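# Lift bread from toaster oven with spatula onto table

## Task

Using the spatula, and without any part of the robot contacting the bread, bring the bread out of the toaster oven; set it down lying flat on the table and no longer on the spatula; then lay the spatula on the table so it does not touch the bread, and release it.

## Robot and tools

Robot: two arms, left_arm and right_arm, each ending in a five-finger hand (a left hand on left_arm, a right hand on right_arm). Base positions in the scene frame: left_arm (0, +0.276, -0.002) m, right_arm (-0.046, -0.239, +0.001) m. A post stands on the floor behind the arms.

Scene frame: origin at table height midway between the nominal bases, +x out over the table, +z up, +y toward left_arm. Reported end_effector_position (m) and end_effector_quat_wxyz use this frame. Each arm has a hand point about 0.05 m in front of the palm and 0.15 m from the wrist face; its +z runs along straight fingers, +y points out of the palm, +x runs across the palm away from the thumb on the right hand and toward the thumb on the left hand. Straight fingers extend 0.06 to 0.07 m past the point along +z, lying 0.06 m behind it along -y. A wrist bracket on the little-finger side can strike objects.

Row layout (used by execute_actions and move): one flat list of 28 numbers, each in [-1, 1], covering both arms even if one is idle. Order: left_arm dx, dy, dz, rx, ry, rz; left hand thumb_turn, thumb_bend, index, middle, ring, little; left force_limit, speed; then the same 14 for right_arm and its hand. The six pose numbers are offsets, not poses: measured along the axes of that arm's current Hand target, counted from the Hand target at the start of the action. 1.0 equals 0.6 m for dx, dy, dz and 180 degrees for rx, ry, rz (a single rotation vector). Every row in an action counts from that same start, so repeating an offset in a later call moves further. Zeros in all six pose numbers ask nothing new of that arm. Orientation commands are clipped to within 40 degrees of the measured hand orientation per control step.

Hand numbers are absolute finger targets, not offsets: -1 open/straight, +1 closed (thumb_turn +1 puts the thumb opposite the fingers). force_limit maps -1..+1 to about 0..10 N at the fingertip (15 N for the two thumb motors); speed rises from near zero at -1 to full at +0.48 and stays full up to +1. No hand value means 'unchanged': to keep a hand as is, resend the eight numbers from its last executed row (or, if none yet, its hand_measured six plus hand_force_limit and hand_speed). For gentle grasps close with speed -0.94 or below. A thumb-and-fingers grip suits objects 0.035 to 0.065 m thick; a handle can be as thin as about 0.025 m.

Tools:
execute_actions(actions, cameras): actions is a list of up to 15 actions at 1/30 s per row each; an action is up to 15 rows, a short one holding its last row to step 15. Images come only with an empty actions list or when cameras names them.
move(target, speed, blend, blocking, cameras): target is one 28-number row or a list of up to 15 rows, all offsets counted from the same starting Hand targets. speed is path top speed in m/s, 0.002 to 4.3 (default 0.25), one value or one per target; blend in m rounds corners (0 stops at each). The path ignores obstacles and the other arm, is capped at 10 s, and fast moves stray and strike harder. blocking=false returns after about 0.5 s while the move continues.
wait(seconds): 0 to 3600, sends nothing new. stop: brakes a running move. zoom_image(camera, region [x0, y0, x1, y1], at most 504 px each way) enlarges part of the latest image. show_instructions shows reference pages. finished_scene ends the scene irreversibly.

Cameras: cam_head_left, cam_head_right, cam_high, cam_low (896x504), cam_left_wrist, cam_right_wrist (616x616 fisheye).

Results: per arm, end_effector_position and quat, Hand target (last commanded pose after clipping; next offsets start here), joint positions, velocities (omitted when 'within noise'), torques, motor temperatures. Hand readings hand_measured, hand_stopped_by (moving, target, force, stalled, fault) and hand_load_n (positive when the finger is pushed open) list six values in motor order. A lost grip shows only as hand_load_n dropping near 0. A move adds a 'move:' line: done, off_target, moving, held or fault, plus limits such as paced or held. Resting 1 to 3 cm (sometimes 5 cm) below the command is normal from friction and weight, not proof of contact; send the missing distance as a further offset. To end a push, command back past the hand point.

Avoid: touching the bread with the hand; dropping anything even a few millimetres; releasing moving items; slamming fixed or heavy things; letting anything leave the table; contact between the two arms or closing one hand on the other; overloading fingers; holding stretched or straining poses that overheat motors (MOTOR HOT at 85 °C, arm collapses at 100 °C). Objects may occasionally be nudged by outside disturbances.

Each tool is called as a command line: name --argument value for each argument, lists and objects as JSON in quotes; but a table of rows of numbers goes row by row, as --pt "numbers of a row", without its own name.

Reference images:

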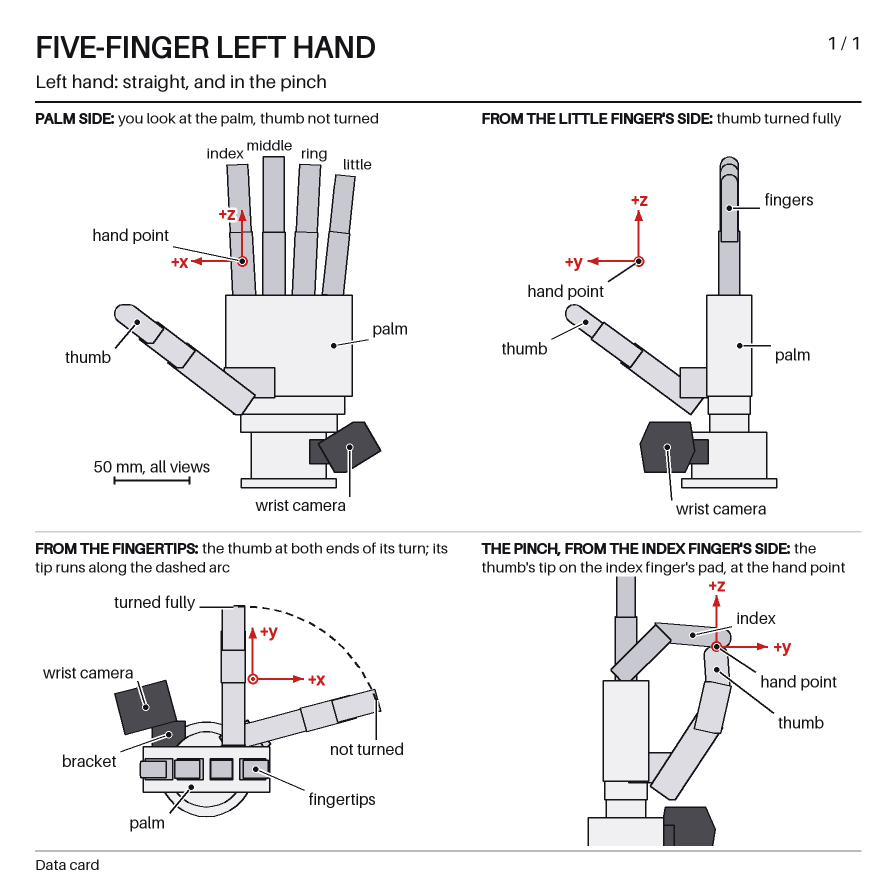

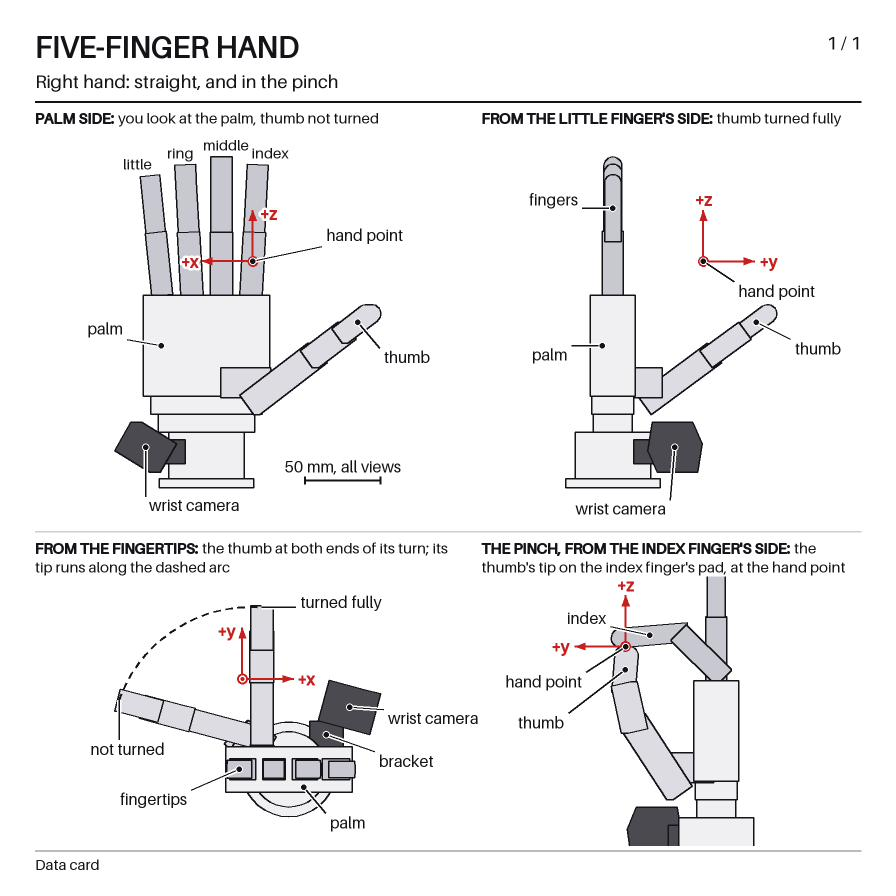

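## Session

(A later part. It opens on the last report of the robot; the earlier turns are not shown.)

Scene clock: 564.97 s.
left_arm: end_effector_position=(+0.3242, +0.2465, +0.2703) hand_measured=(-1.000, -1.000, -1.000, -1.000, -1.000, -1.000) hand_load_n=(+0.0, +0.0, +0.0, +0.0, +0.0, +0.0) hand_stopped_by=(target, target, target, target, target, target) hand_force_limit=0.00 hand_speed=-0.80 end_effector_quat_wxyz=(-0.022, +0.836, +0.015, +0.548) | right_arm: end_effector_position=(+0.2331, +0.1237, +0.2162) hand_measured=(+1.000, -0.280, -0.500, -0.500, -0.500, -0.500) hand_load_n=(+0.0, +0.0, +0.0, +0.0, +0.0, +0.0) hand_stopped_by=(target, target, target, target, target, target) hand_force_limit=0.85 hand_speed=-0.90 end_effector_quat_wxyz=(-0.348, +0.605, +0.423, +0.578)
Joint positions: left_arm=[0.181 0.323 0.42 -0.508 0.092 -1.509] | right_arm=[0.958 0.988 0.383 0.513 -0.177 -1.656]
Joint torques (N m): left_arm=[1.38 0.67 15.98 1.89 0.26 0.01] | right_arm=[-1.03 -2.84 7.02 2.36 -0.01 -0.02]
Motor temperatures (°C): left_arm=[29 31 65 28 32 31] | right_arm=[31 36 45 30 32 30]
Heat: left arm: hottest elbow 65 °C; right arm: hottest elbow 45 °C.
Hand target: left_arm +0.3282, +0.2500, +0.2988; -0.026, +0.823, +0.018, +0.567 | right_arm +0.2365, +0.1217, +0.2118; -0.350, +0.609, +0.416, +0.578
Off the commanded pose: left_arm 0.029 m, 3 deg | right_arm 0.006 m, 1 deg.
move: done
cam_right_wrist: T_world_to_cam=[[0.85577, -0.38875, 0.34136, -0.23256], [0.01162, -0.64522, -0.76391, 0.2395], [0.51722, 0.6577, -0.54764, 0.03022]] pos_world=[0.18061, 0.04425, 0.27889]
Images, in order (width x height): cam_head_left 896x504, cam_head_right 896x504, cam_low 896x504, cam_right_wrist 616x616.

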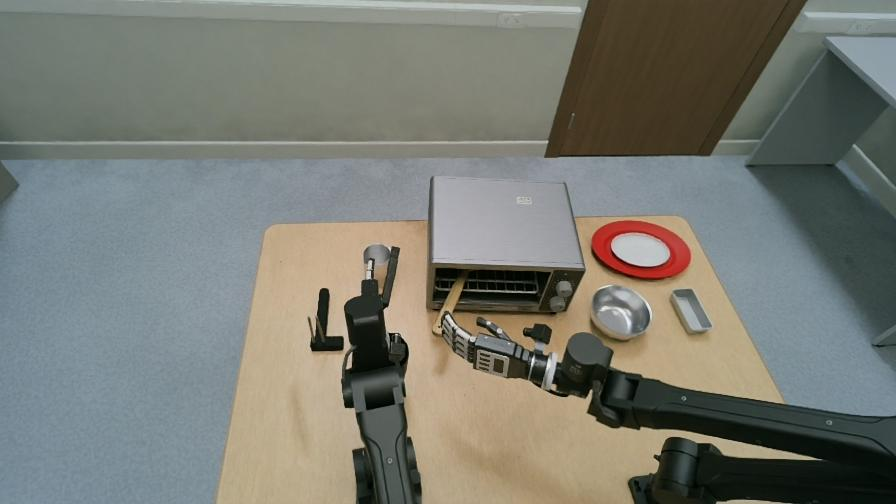

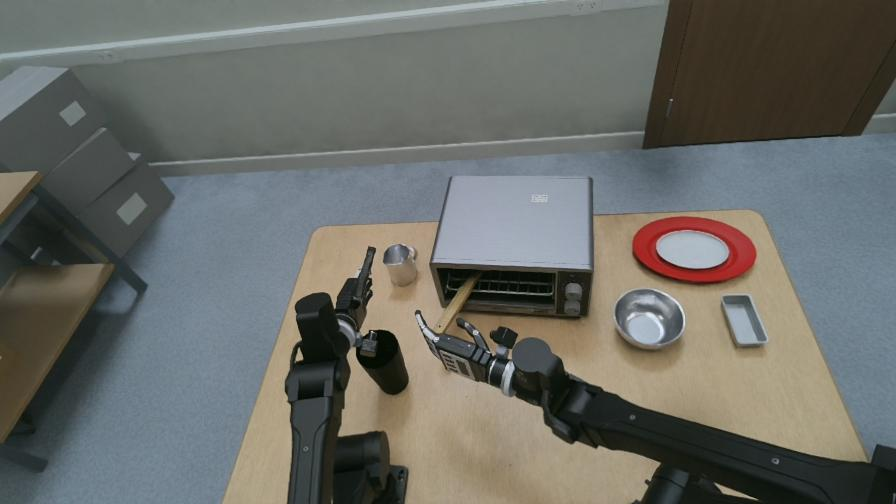

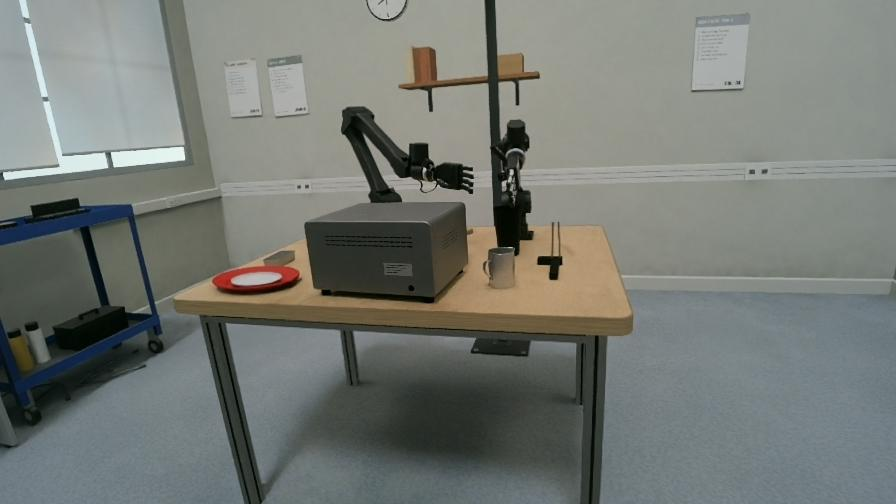

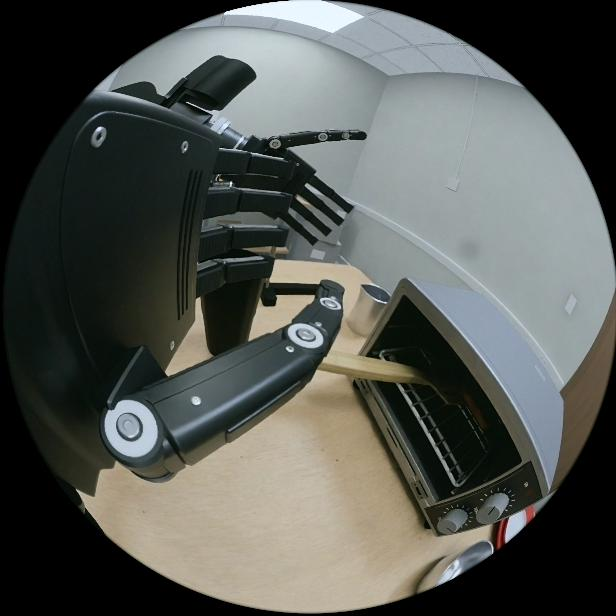

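move --target '[0,0,0,0,0,0,-1,-1,-1,-1,-1,-1,0,-0.8,-0.080,0.066,0.122,0,0,0,1,-0.5,-0.5,-0.5,-0.5,-0.5,0.85,-0.8]' --speed 0.1 --cameras '["cam_head_left","cam_head_right","cam_left_wrist","cam_right_wrist"]'

Scene clock: 567.07 s.
left_arm: end_effector_position=(+0.3242, +0.2465, +0.2703) hand_measured=(-1.000, -1.000, -1.000, -1.000, -1.000, -1.000) hand_load_n=(+0.0, +0.0, +0.0, +0.0, +0.0, +0.0) hand_stopped_by=(target, target, target, target, target, target) hand_force_limit=0.00 hand_speed=-0.80 end_effector_quat_wxyz=(-0.022, +0.836, +0.015, +0.548) | right_arm: end_effector_position=(+0.2899, +0.1582, +0.1445) hand_measured=(+1.000, -0.500, -0.500, -0.500, -0.500, -0.500) hand_load_n=(+0.5, +0.0, +0.0, +0.0, +0.0, +0.0) hand_stopped_by=(target, target, target, target, target, target) hand_force_limit=0.85 hand_speed=-0.80 end_effector_quat_wxyz=(-0.346, +0.619, +0.425, +0.562)
Joint positions: left_arm=[0.181 0.323 0.42 -0.508 0.092 -1.509] | right_arm=[0.871 1.398 0.456 0.808 -0.264 -1.656]
Joint torques (N m): left_arm=[1.55 0.73 15.98 1.91 0.26 0] | right_arm=[-1.38 -6.12 8.69 2.25 -0.04 -0.08]
Motor temperatures (°C): left_arm=[29 31 66 28 32 31] | right_arm=[31 36 45 30 32 30]
Heat: left arm: hottest elbow 66 °C; right arm: hottest elbow 45 °C.
Hand target: left_arm +0.3282, +0.2500, +0.2988; -0.026, +0.823, +0.018, +0.567 | right_arm +0.3034, +0.1670, +0.1599; -0.350, +0.609, +0.416, +0.578
Off the commanded pose: left_arm 0.029 m, 3 deg | right_arm 0.022 m, 2 deg.
move: off_target (right_arm)
cam_left_wrist: T_world_to_cam=[[0.01579, 0.95793, 0.28658, -0.31785], [-0.12098, -0.28268, 0.95155, -0.14506], [0.99253, -0.0497, 0.11142, -0.22245]] pos_world=[0.20825, 0.25242, 0.25391]
cam_right_wrist: T_world_to_cam=[[0.86617, -0.38055, 0.32394, -0.24507], [-0.01329, -0.66549, -0.74628, 0.21427], [0.49958, 0.6421, -0.58148, -0.04857]] pos_world=[0.23938, 0.08053, 0.21105]

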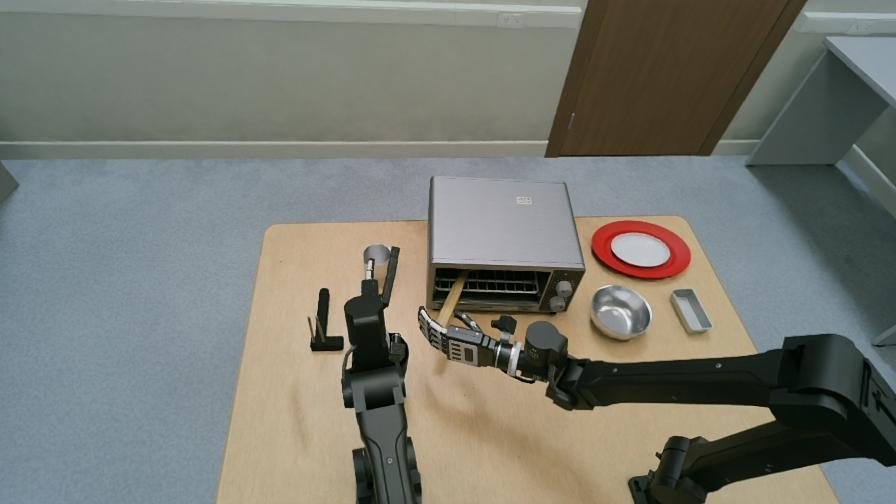

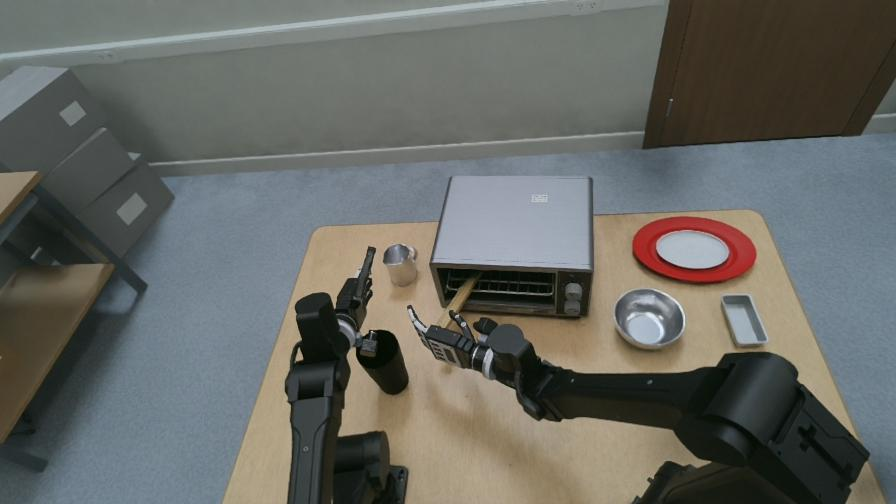

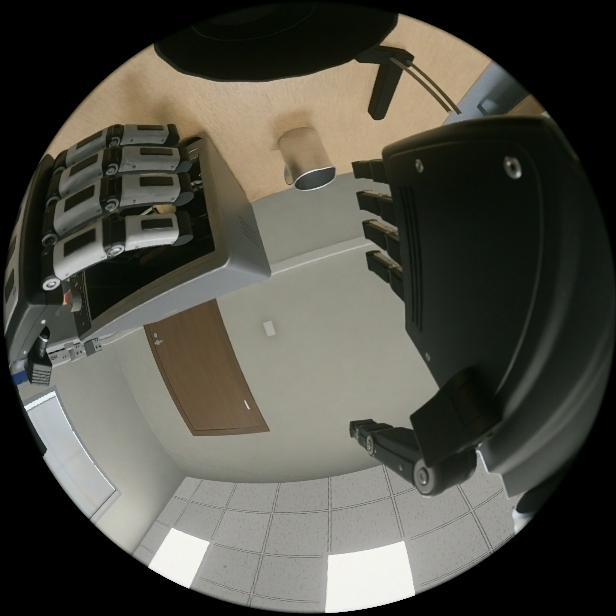

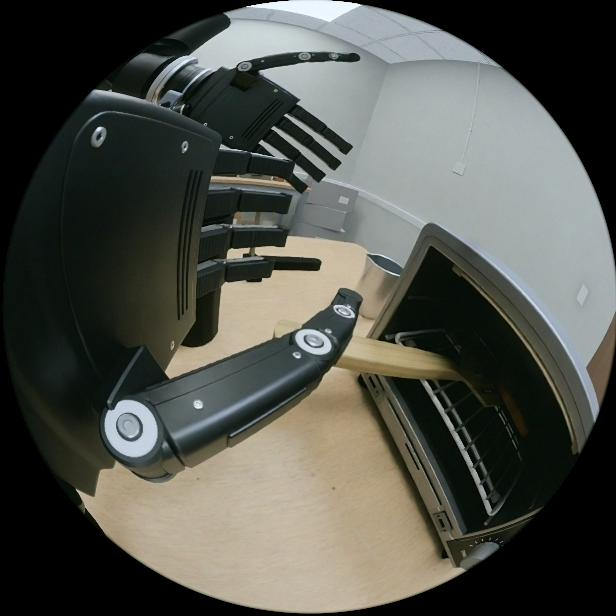

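zoom_image --camera "cam_head_left" --region '[400, 260, 520, 380]'

zoom_image --camera "cam_head_right" --region '[390, 260, 510, 380]'

zoom_image --camera "cam_right_wrist" --region '[200, 240, 400, 400]'

Scaled by 4.200 from the camera's image (finer frame: 1280x720).

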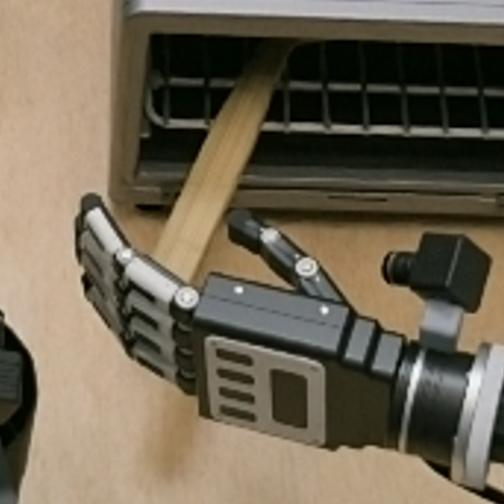

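Scaled by 4.200 from the camera's image (finer frame: 1280x720).

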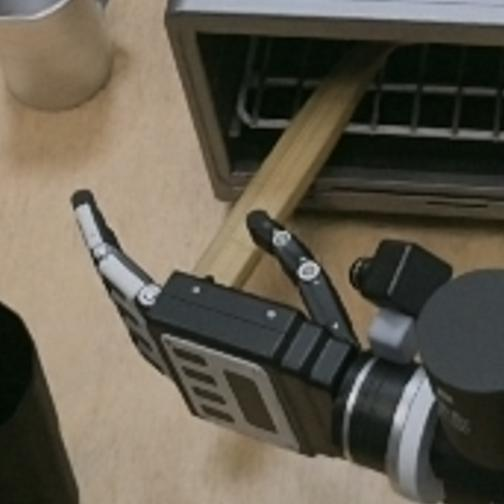

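Scaled by 2.520 from the camera's image (finer frame: 880x880).

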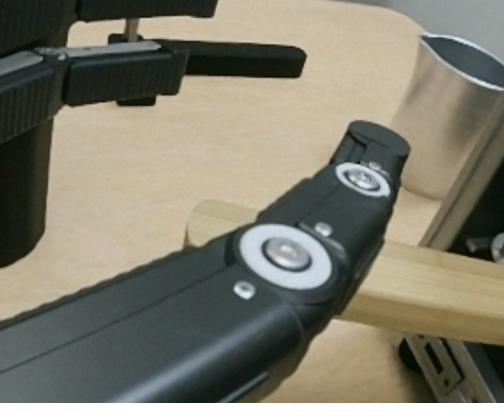

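move --target '[0,0,0,0,0,0,-1,-1,-1,-1,-1,-1,0,-0.8,-0.0825,-0.0046,0.0073,0,0,0,1,-0.5,-0.5,-0.5,-0.5,-0.5,0.85,-0.8]' --speed 0.06 --cameras '["cam_head_left","cam_head_right","cam_left_wrist","cam_right_wrist"]'

zoom_image --camera "cam_head_right" --region '[390, 260, 510, 380]'

zoom_image --camera "cam_right_wrist" --region '[200, 240, 400, 400]'

zoom_image --camera "cam_head_left" --region '[400, 260, 520, 380]'

Scene clock: 569.00 s.
left_arm: end_effector_position=(+0.3242, +0.2465, +0.2703) hand_measured=(-1.000, -1.000, -1.000, -1.000, -1.000, -1.000) hand_load_n=(+0.0, +0.0, +0.0, +0.0, +0.0, +0.0) hand_stopped_by=(target, target, target, target, target, target) hand_force_limit=0.00 hand_speed=-0.80 end_effector_quat_wxyz=(-0.022, +0.836, +0.015, +0.548) | right_arm: end_effector_position=(+0.2974, +0.1673, +0.1096) hand_measured=(+1.000, -0.500, -0.500, -0.500, -0.500, -0.500) hand_load_n=(+0.0, +0.0, +0.0, +0.0, -0.5, +0.0) hand_stopped_by=(target, target, target, target, target, target) hand_force_limit=0.85 hand_speed=-0.80 end_effector_quat_wxyz=(-0.349, +0.610, +0.422, +0.572)
Joint positions: left_arm=[0.181 0.323 0.42 -0.508 0.092 -1.509] | right_arm=[0.871 1.582 0.456 1.021 -0.264 -1.656]
Joint torques (N m): left_arm=[1.55 0.79 15.98 1.89 0.27 0.01] | right_arm=[-1.08 -7.82 5.27 2.3 0.03 -0.11]
Motor temperatures (°C): left_arm=[29 31 66 28 32 31] | right_arm=[31 36 45 30 32 30]
Heat: left arm: hottest elbow 66 °C; right arm: hottest elbow 45 °C.
Hand target: left_arm +0.3282, +0.2500, +0.2988; -0.026, +0.823, +0.018, +0.567 | right_arm +0.3034, +0.1670, +0.1102; -0.350, +0.609, +0.416, +0.578
Off the commanded pose: left_arm 0.029 m, 3 deg | right_arm 0.006 m, 1 deg.
move: done
cam_left_wrist: T_world_to_cam=[[0.01579, 0.95793, 0.28658, -0.31785], [-0.12098, -0.28268, 0.95155, -0.14506], [0.99253, -0.0497, 0.11142, -0.22245]] pos_world=[0.20825, 0.25242, 0.25391]
cam_right_wrist: T_world_to_cam=[[0.86023, -0.38789, 0.33098, -0.23455], [0.00023, -0.6488, -0.76096, 0.18907], [0.50991, 0.65467, -0.55803, -0.08624]] pos_world=[0.2457, 0.08814, 0.17338]

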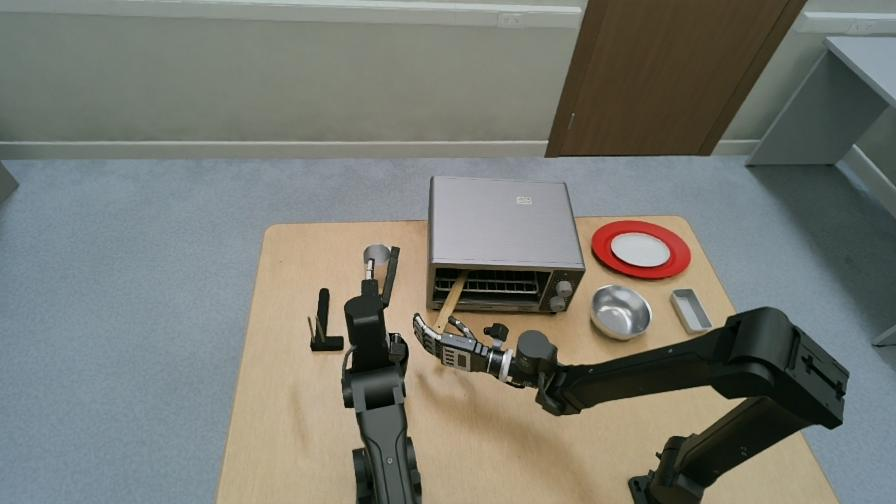

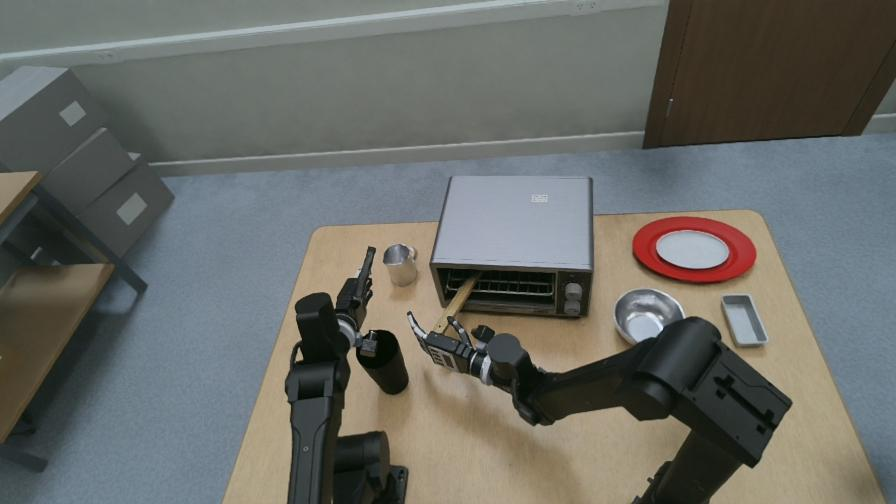

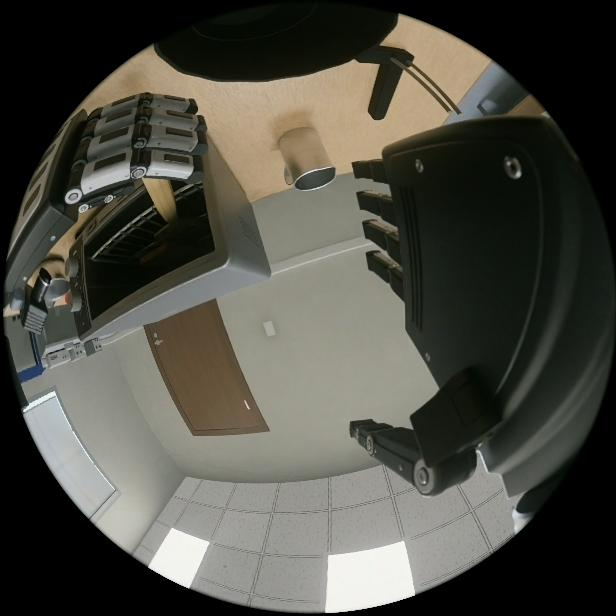

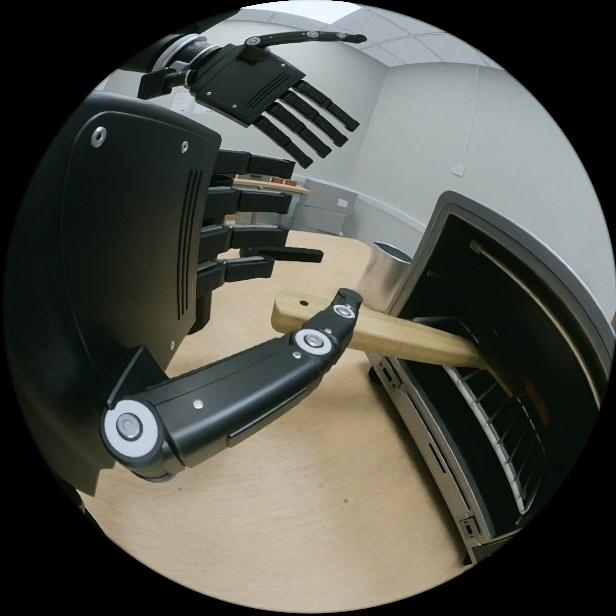

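Scaled by 4.200 from the camera's image (finer frame: 1280x720).

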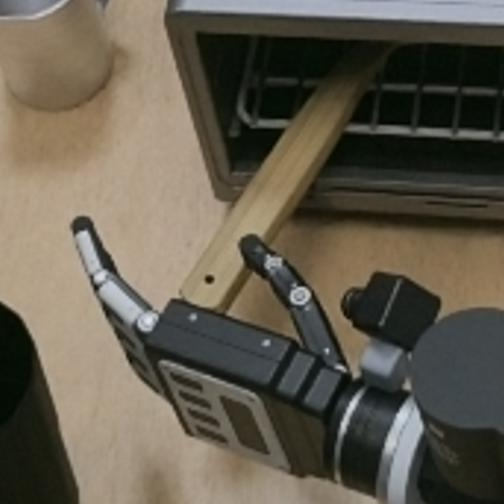

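Scaled by 2.520 from the camera's image (finer frame: 880x880).

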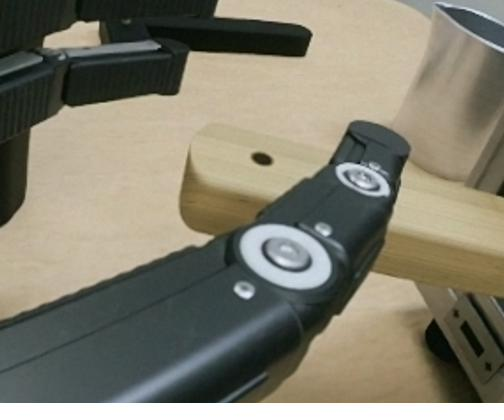

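Scaled by 4.200 from the camera's image (finer frame: 1280x720).

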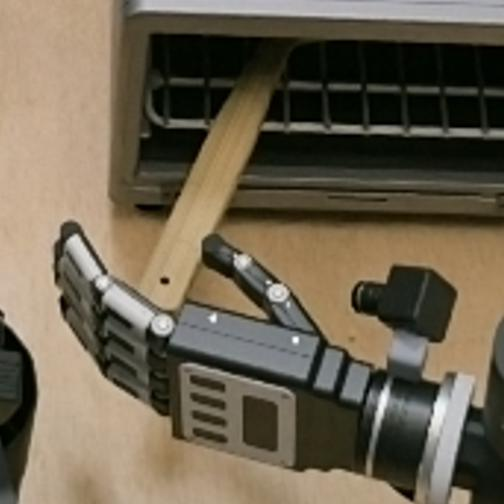

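move --target '[0,0,0,0,0,0,-1,-1,-1,-1,-1,-1,0,-0.8,-0.0378,0.0145,-0.002,0,0,0,1,-0.8,-0.5,-0.5,-0.5,-0.5,0.85,-0.7]' --speed 0.04 --cameras '["cam_head_left","cam_head_right","cam_left_wrist","cam_right_wrist"]'

zoom_image --camera "cam_head_right" --region '[390, 260, 510, 380]'

zoom_image --camera "cam_right_wrist" --region '[200, 200, 400, 400]'

zoom_image --camera "cam_head_left" --region '[400, 260, 520, 380]'

Scene clock: 570.70 s.
left_arm: end_effector_position=(+0.3242, +0.2465, +0.2703) hand_measured=(-1.000, -1.000, -1.000, -1.000, -1.000, -1.000) hand_load_n=(+0.0, -0.5, +0.0, +0.0, +0.0, +0.0) hand_stopped_by=(target, target, target, target, target, target) hand_force_limit=0.00 hand_speed=-0.80 end_effector_quat_wxyz=(-0.022, +0.836, +0.015, +0.548) | right_arm: end_effector_position=(+0.3065, +0.1626, +0.0904) hand_measured=(+1.000, -0.800, -0.500, -0.500, -0.500, -0.500) hand_load_n=(+0.5, +0.0, +0.0, +0.0, +0.0, +0.0) hand_stopped_by=(target, target, target, target, target, target) hand_force_limit=0.85 hand_speed=-0.70 end_effector_quat_wxyz=(-0.351, +0.609, +0.420, +0.574)
Joint positions: left_arm=[0.181 0.323 0.42 -0.508 0.092 -1.509] | right_arm=[0.84 1.669 0.456 1.114 -0.295 -1.656]
Joint torques (N m): left_arm=[1.49 0.62 15.94 1.94 0.26 0.02] | right_arm=[-0.85 -7.94 4.16 2.47 -0.02 -0.15]
Motor temperatures (°C): left_arm=[29 31 66 28 32 31] | right_arm=[31 36 45 30 32 30]
Heat: left arm: hottest elbow 66 °C; right arm: hottest elbow 45 °C.
Hand target: left_arm +0.3282, +0.2500, +0.2988; -0.026, +0.823, +0.018, +0.567 | right_arm +0.3112, +0.1601, +0.0883; -0.350, +0.609, +0.416, +0.578
Off the commanded pose: left_arm 0.029 m, 3 deg | right_arm 0.006 m, 1 deg.
move: done
cam_left_wrist: T_world_to_cam=[[0.01579, 0.95793, 0.28658, -0.31785], [-0.12098, -0.28268, 0.95155, -0.14506], [0.99253, -0.0497, 0.11142, -0.22245]] pos_world=[0.20825, 0.25242, 0.25391]
cam_right_wrist: T_world_to_cam=[[0.85993, -0.38978, 0.32954, -0.2373], [0.00136, -0.64388, -0.76513, 0.17072], [0.51041, 0.6584, -0.55316, -0.09967]] pos_world=[0.2547, 0.08305, 0.15369]

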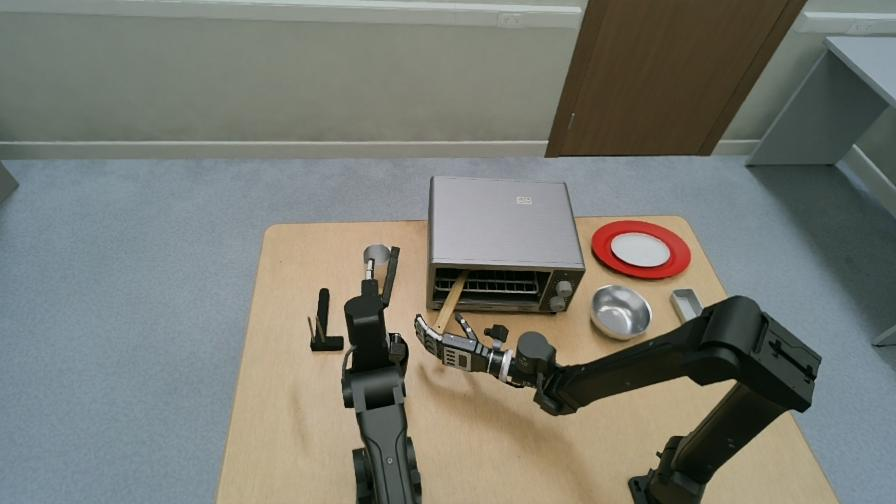

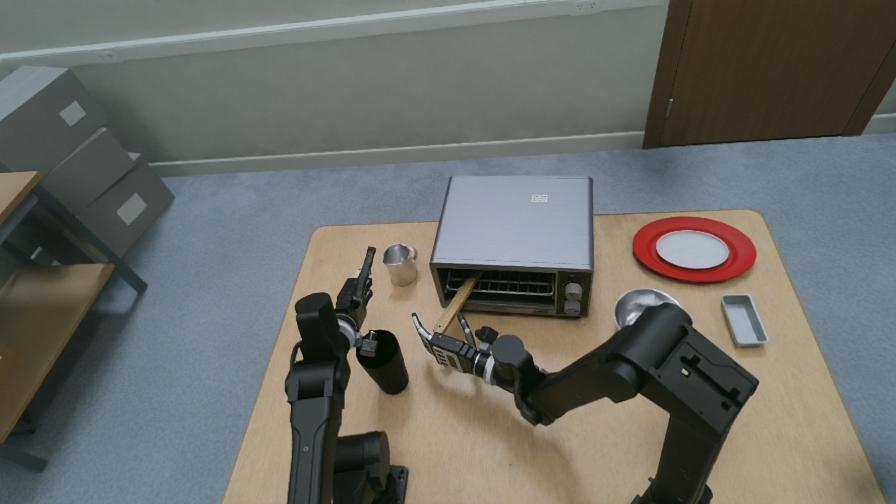

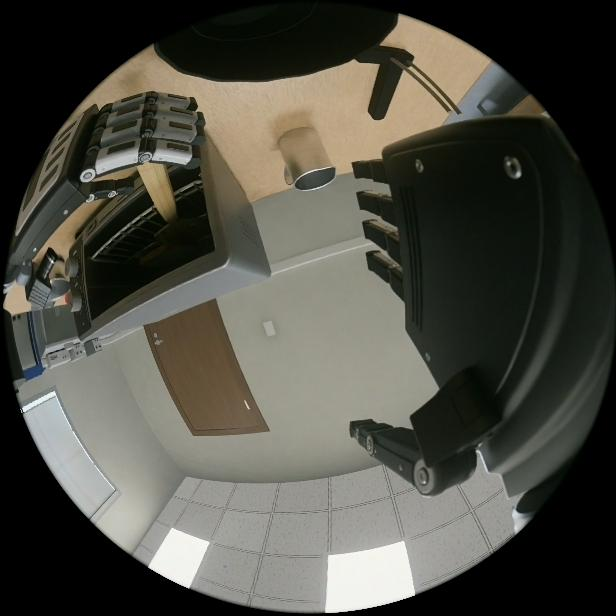

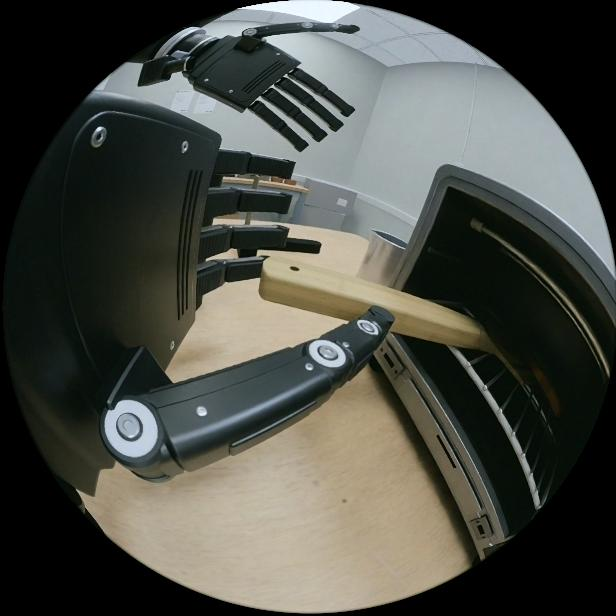

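Scaled by 4.200 from the camera's image (finer frame: 1280x720).

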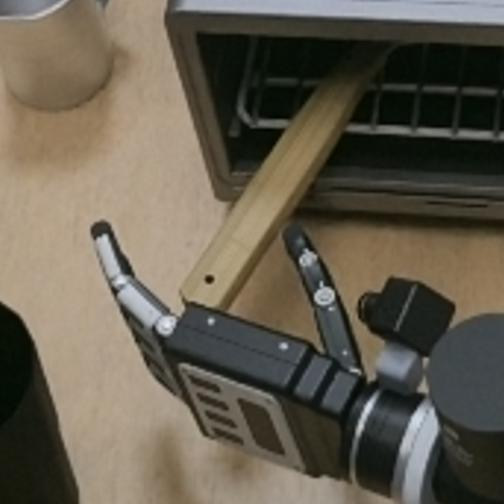

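Scaled by 2.520 from the camera's image (finer frame: 880x880).

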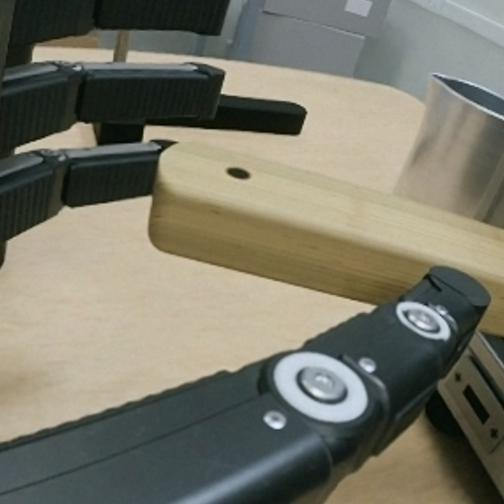

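Scaled by 4.200 from the camera's image (finer frame: 1280x720).

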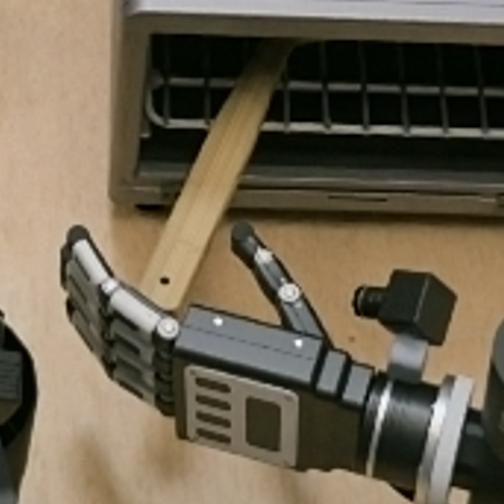

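move --target '[0,0,0,0,0,0,-1,-1,-1,-1,-1,-1,0,-0.8,-0.011,-0.001,0.006,0,0,0,1,-0.35,-0.1,-0.1,-0.1,-0.1,0.85,-0.85]' --speed 0.03 --cameras '["cam_head_left","cam_head_right","cam_left_wrist","cam_right_wrist"]'

zoom_image --camera "cam_head_right" --region '[390, 260, 510, 380]'

zoom_image --camera "cam_right_wrist" --region '[200, 200, 400, 400]'

zoom_image --camera "cam_left_wrist" --region '[40, 90, 240, 290]'

Scene clock: 573.57 s.
left_arm: end_effector_position=(+0.3242, +0.2465, +0.2703) hand_measured=(-1.000, -1.000, -1.000, -1.000, -1.000, -1.000) hand_load_n=(+0.0, +0.0, +0.0, +0.0, +0.0, +0.0) hand_stopped_by=(target, target, target, target, target, target) hand_force_limit=0.00 hand_speed=-0.80 end_effector_quat_wxyz=(-0.022, +0.836, +0.015, +0.548) | right_arm: end_effector_position=(+0.3065, +0.1624, +0.0802) hand_measured=(+1.000, -0.352, -0.100, -0.100, -0.100, -0.100) hand_load_n=(+0.5, +2.5, +0.0, +2.0, +0.0, +0.0) hand_stopped_by=(target, target, target, target, target, target) hand_force_limit=0.85 hand_speed=-0.85 end_effector_quat_wxyz=(-0.350, +0.611, +0.421, +0.571)
Joint positions: left_arm=[0.181 0.323 0.42 -0.508 0.092 -1.509] | right_arm=[0.84 1.703 0.456 1.14 -0.294 -1.656]
Joint torques (N m): left_arm=[1.49 0.62 15.95 1.91 0.26 0.02] | right_arm=[-0.91 -8.47 4.46 2.4 0.1 -0.13]
Motor temperatures (°C): left_arm=[29 31 66 28 32 31] | right_arm=[31 36 45 30 32 30]
Heat: left arm: hottest elbow 66 °C; right arm: hottest elbow 45 °C.
Hand target: left_arm +0.3282, +0.2500, +0.2988; -0.026, +0.823, +0.018, +0.567 | right_arm +0.3123, +0.1628, +0.0812; -0.350, +0.609, +0.416, +0.578
Off the commanded pose: left_arm 0.029 m, 3 deg | right_arm 0.006 m, 1 deg.
move: done
cam_left_wrist: T_world_to_cam=[[0.01579, 0.95793, 0.28658, -0.31785], [-0.12098, -0.28268, 0.95155, -0.14506], [0.99253, -0.0497, 0.11142, -0.22245]] pos_world=[0.20825, 0.25242, 0.25391]
cam_right_wrist: T_world_to_cam=[[0.86131, -0.38842, 0.32754, -0.23452], [-0.00305, -0.6486, -0.76113, 0.16451], [0.50808, 0.65456, -0.55983, -0.10333]] pos_world=[0.255, 0.08324, 0.14418]

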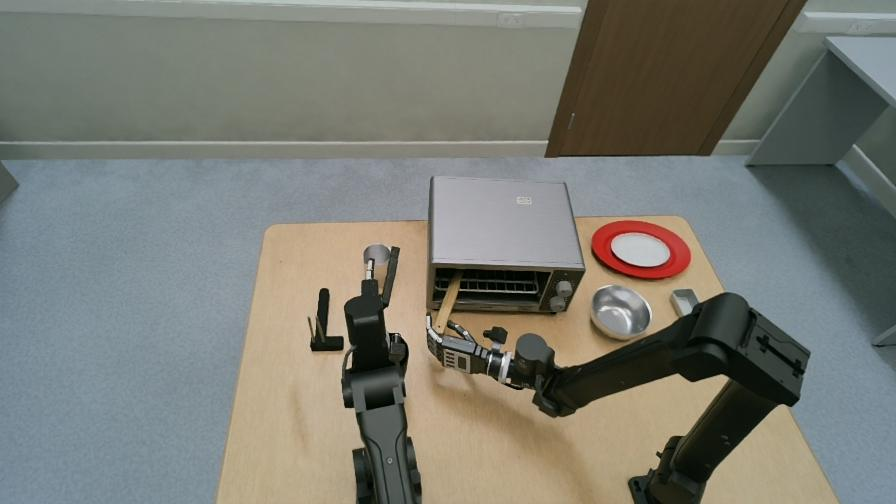

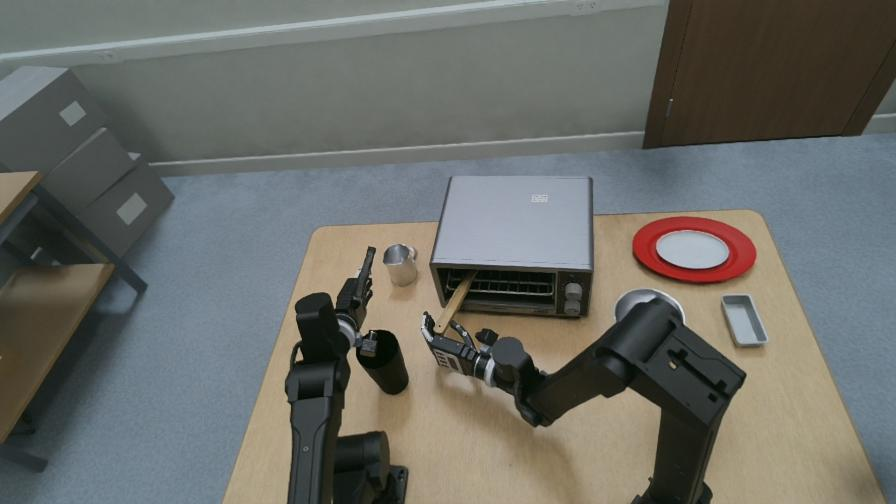

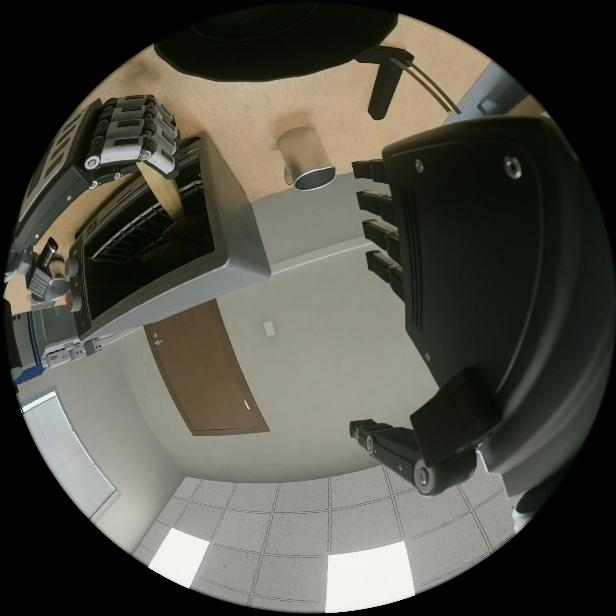

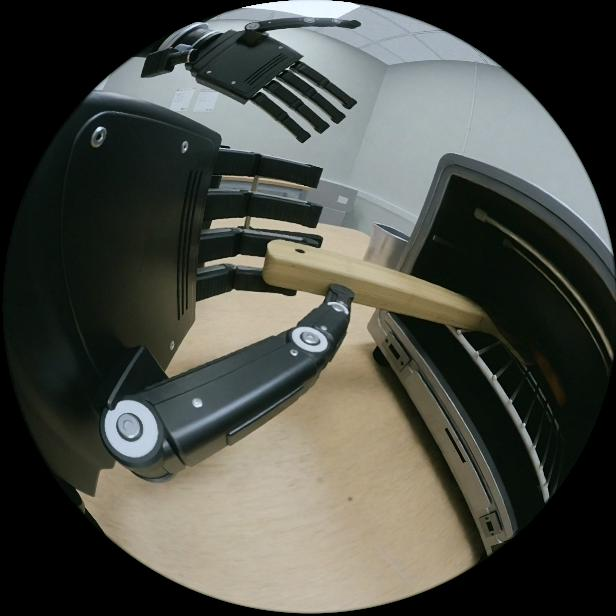

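Scaled by 4.200 from the camera's image (finer frame: 1280x720).

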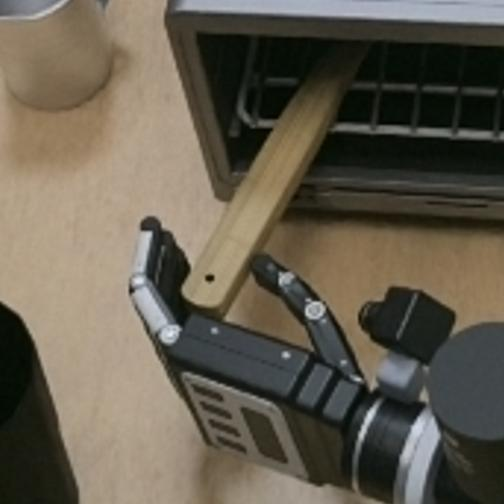

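Scaled by 2.520 from the camera's image (finer frame: 880x880).

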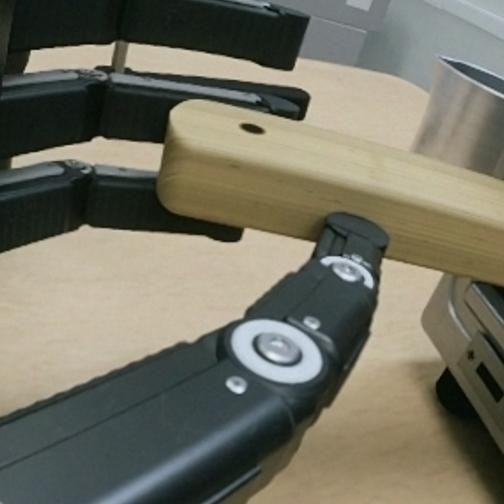

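Scaled by 2.520 from the camera's image (finer frame: 880x880).

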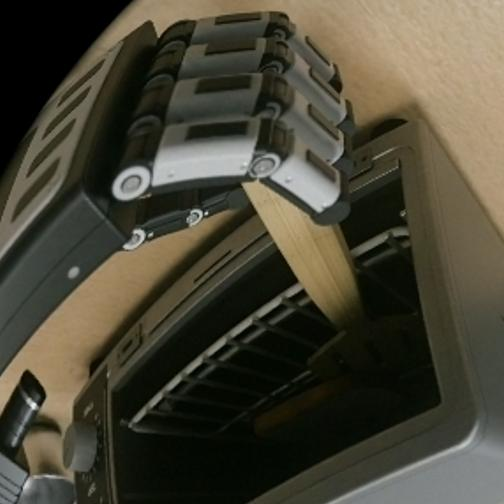

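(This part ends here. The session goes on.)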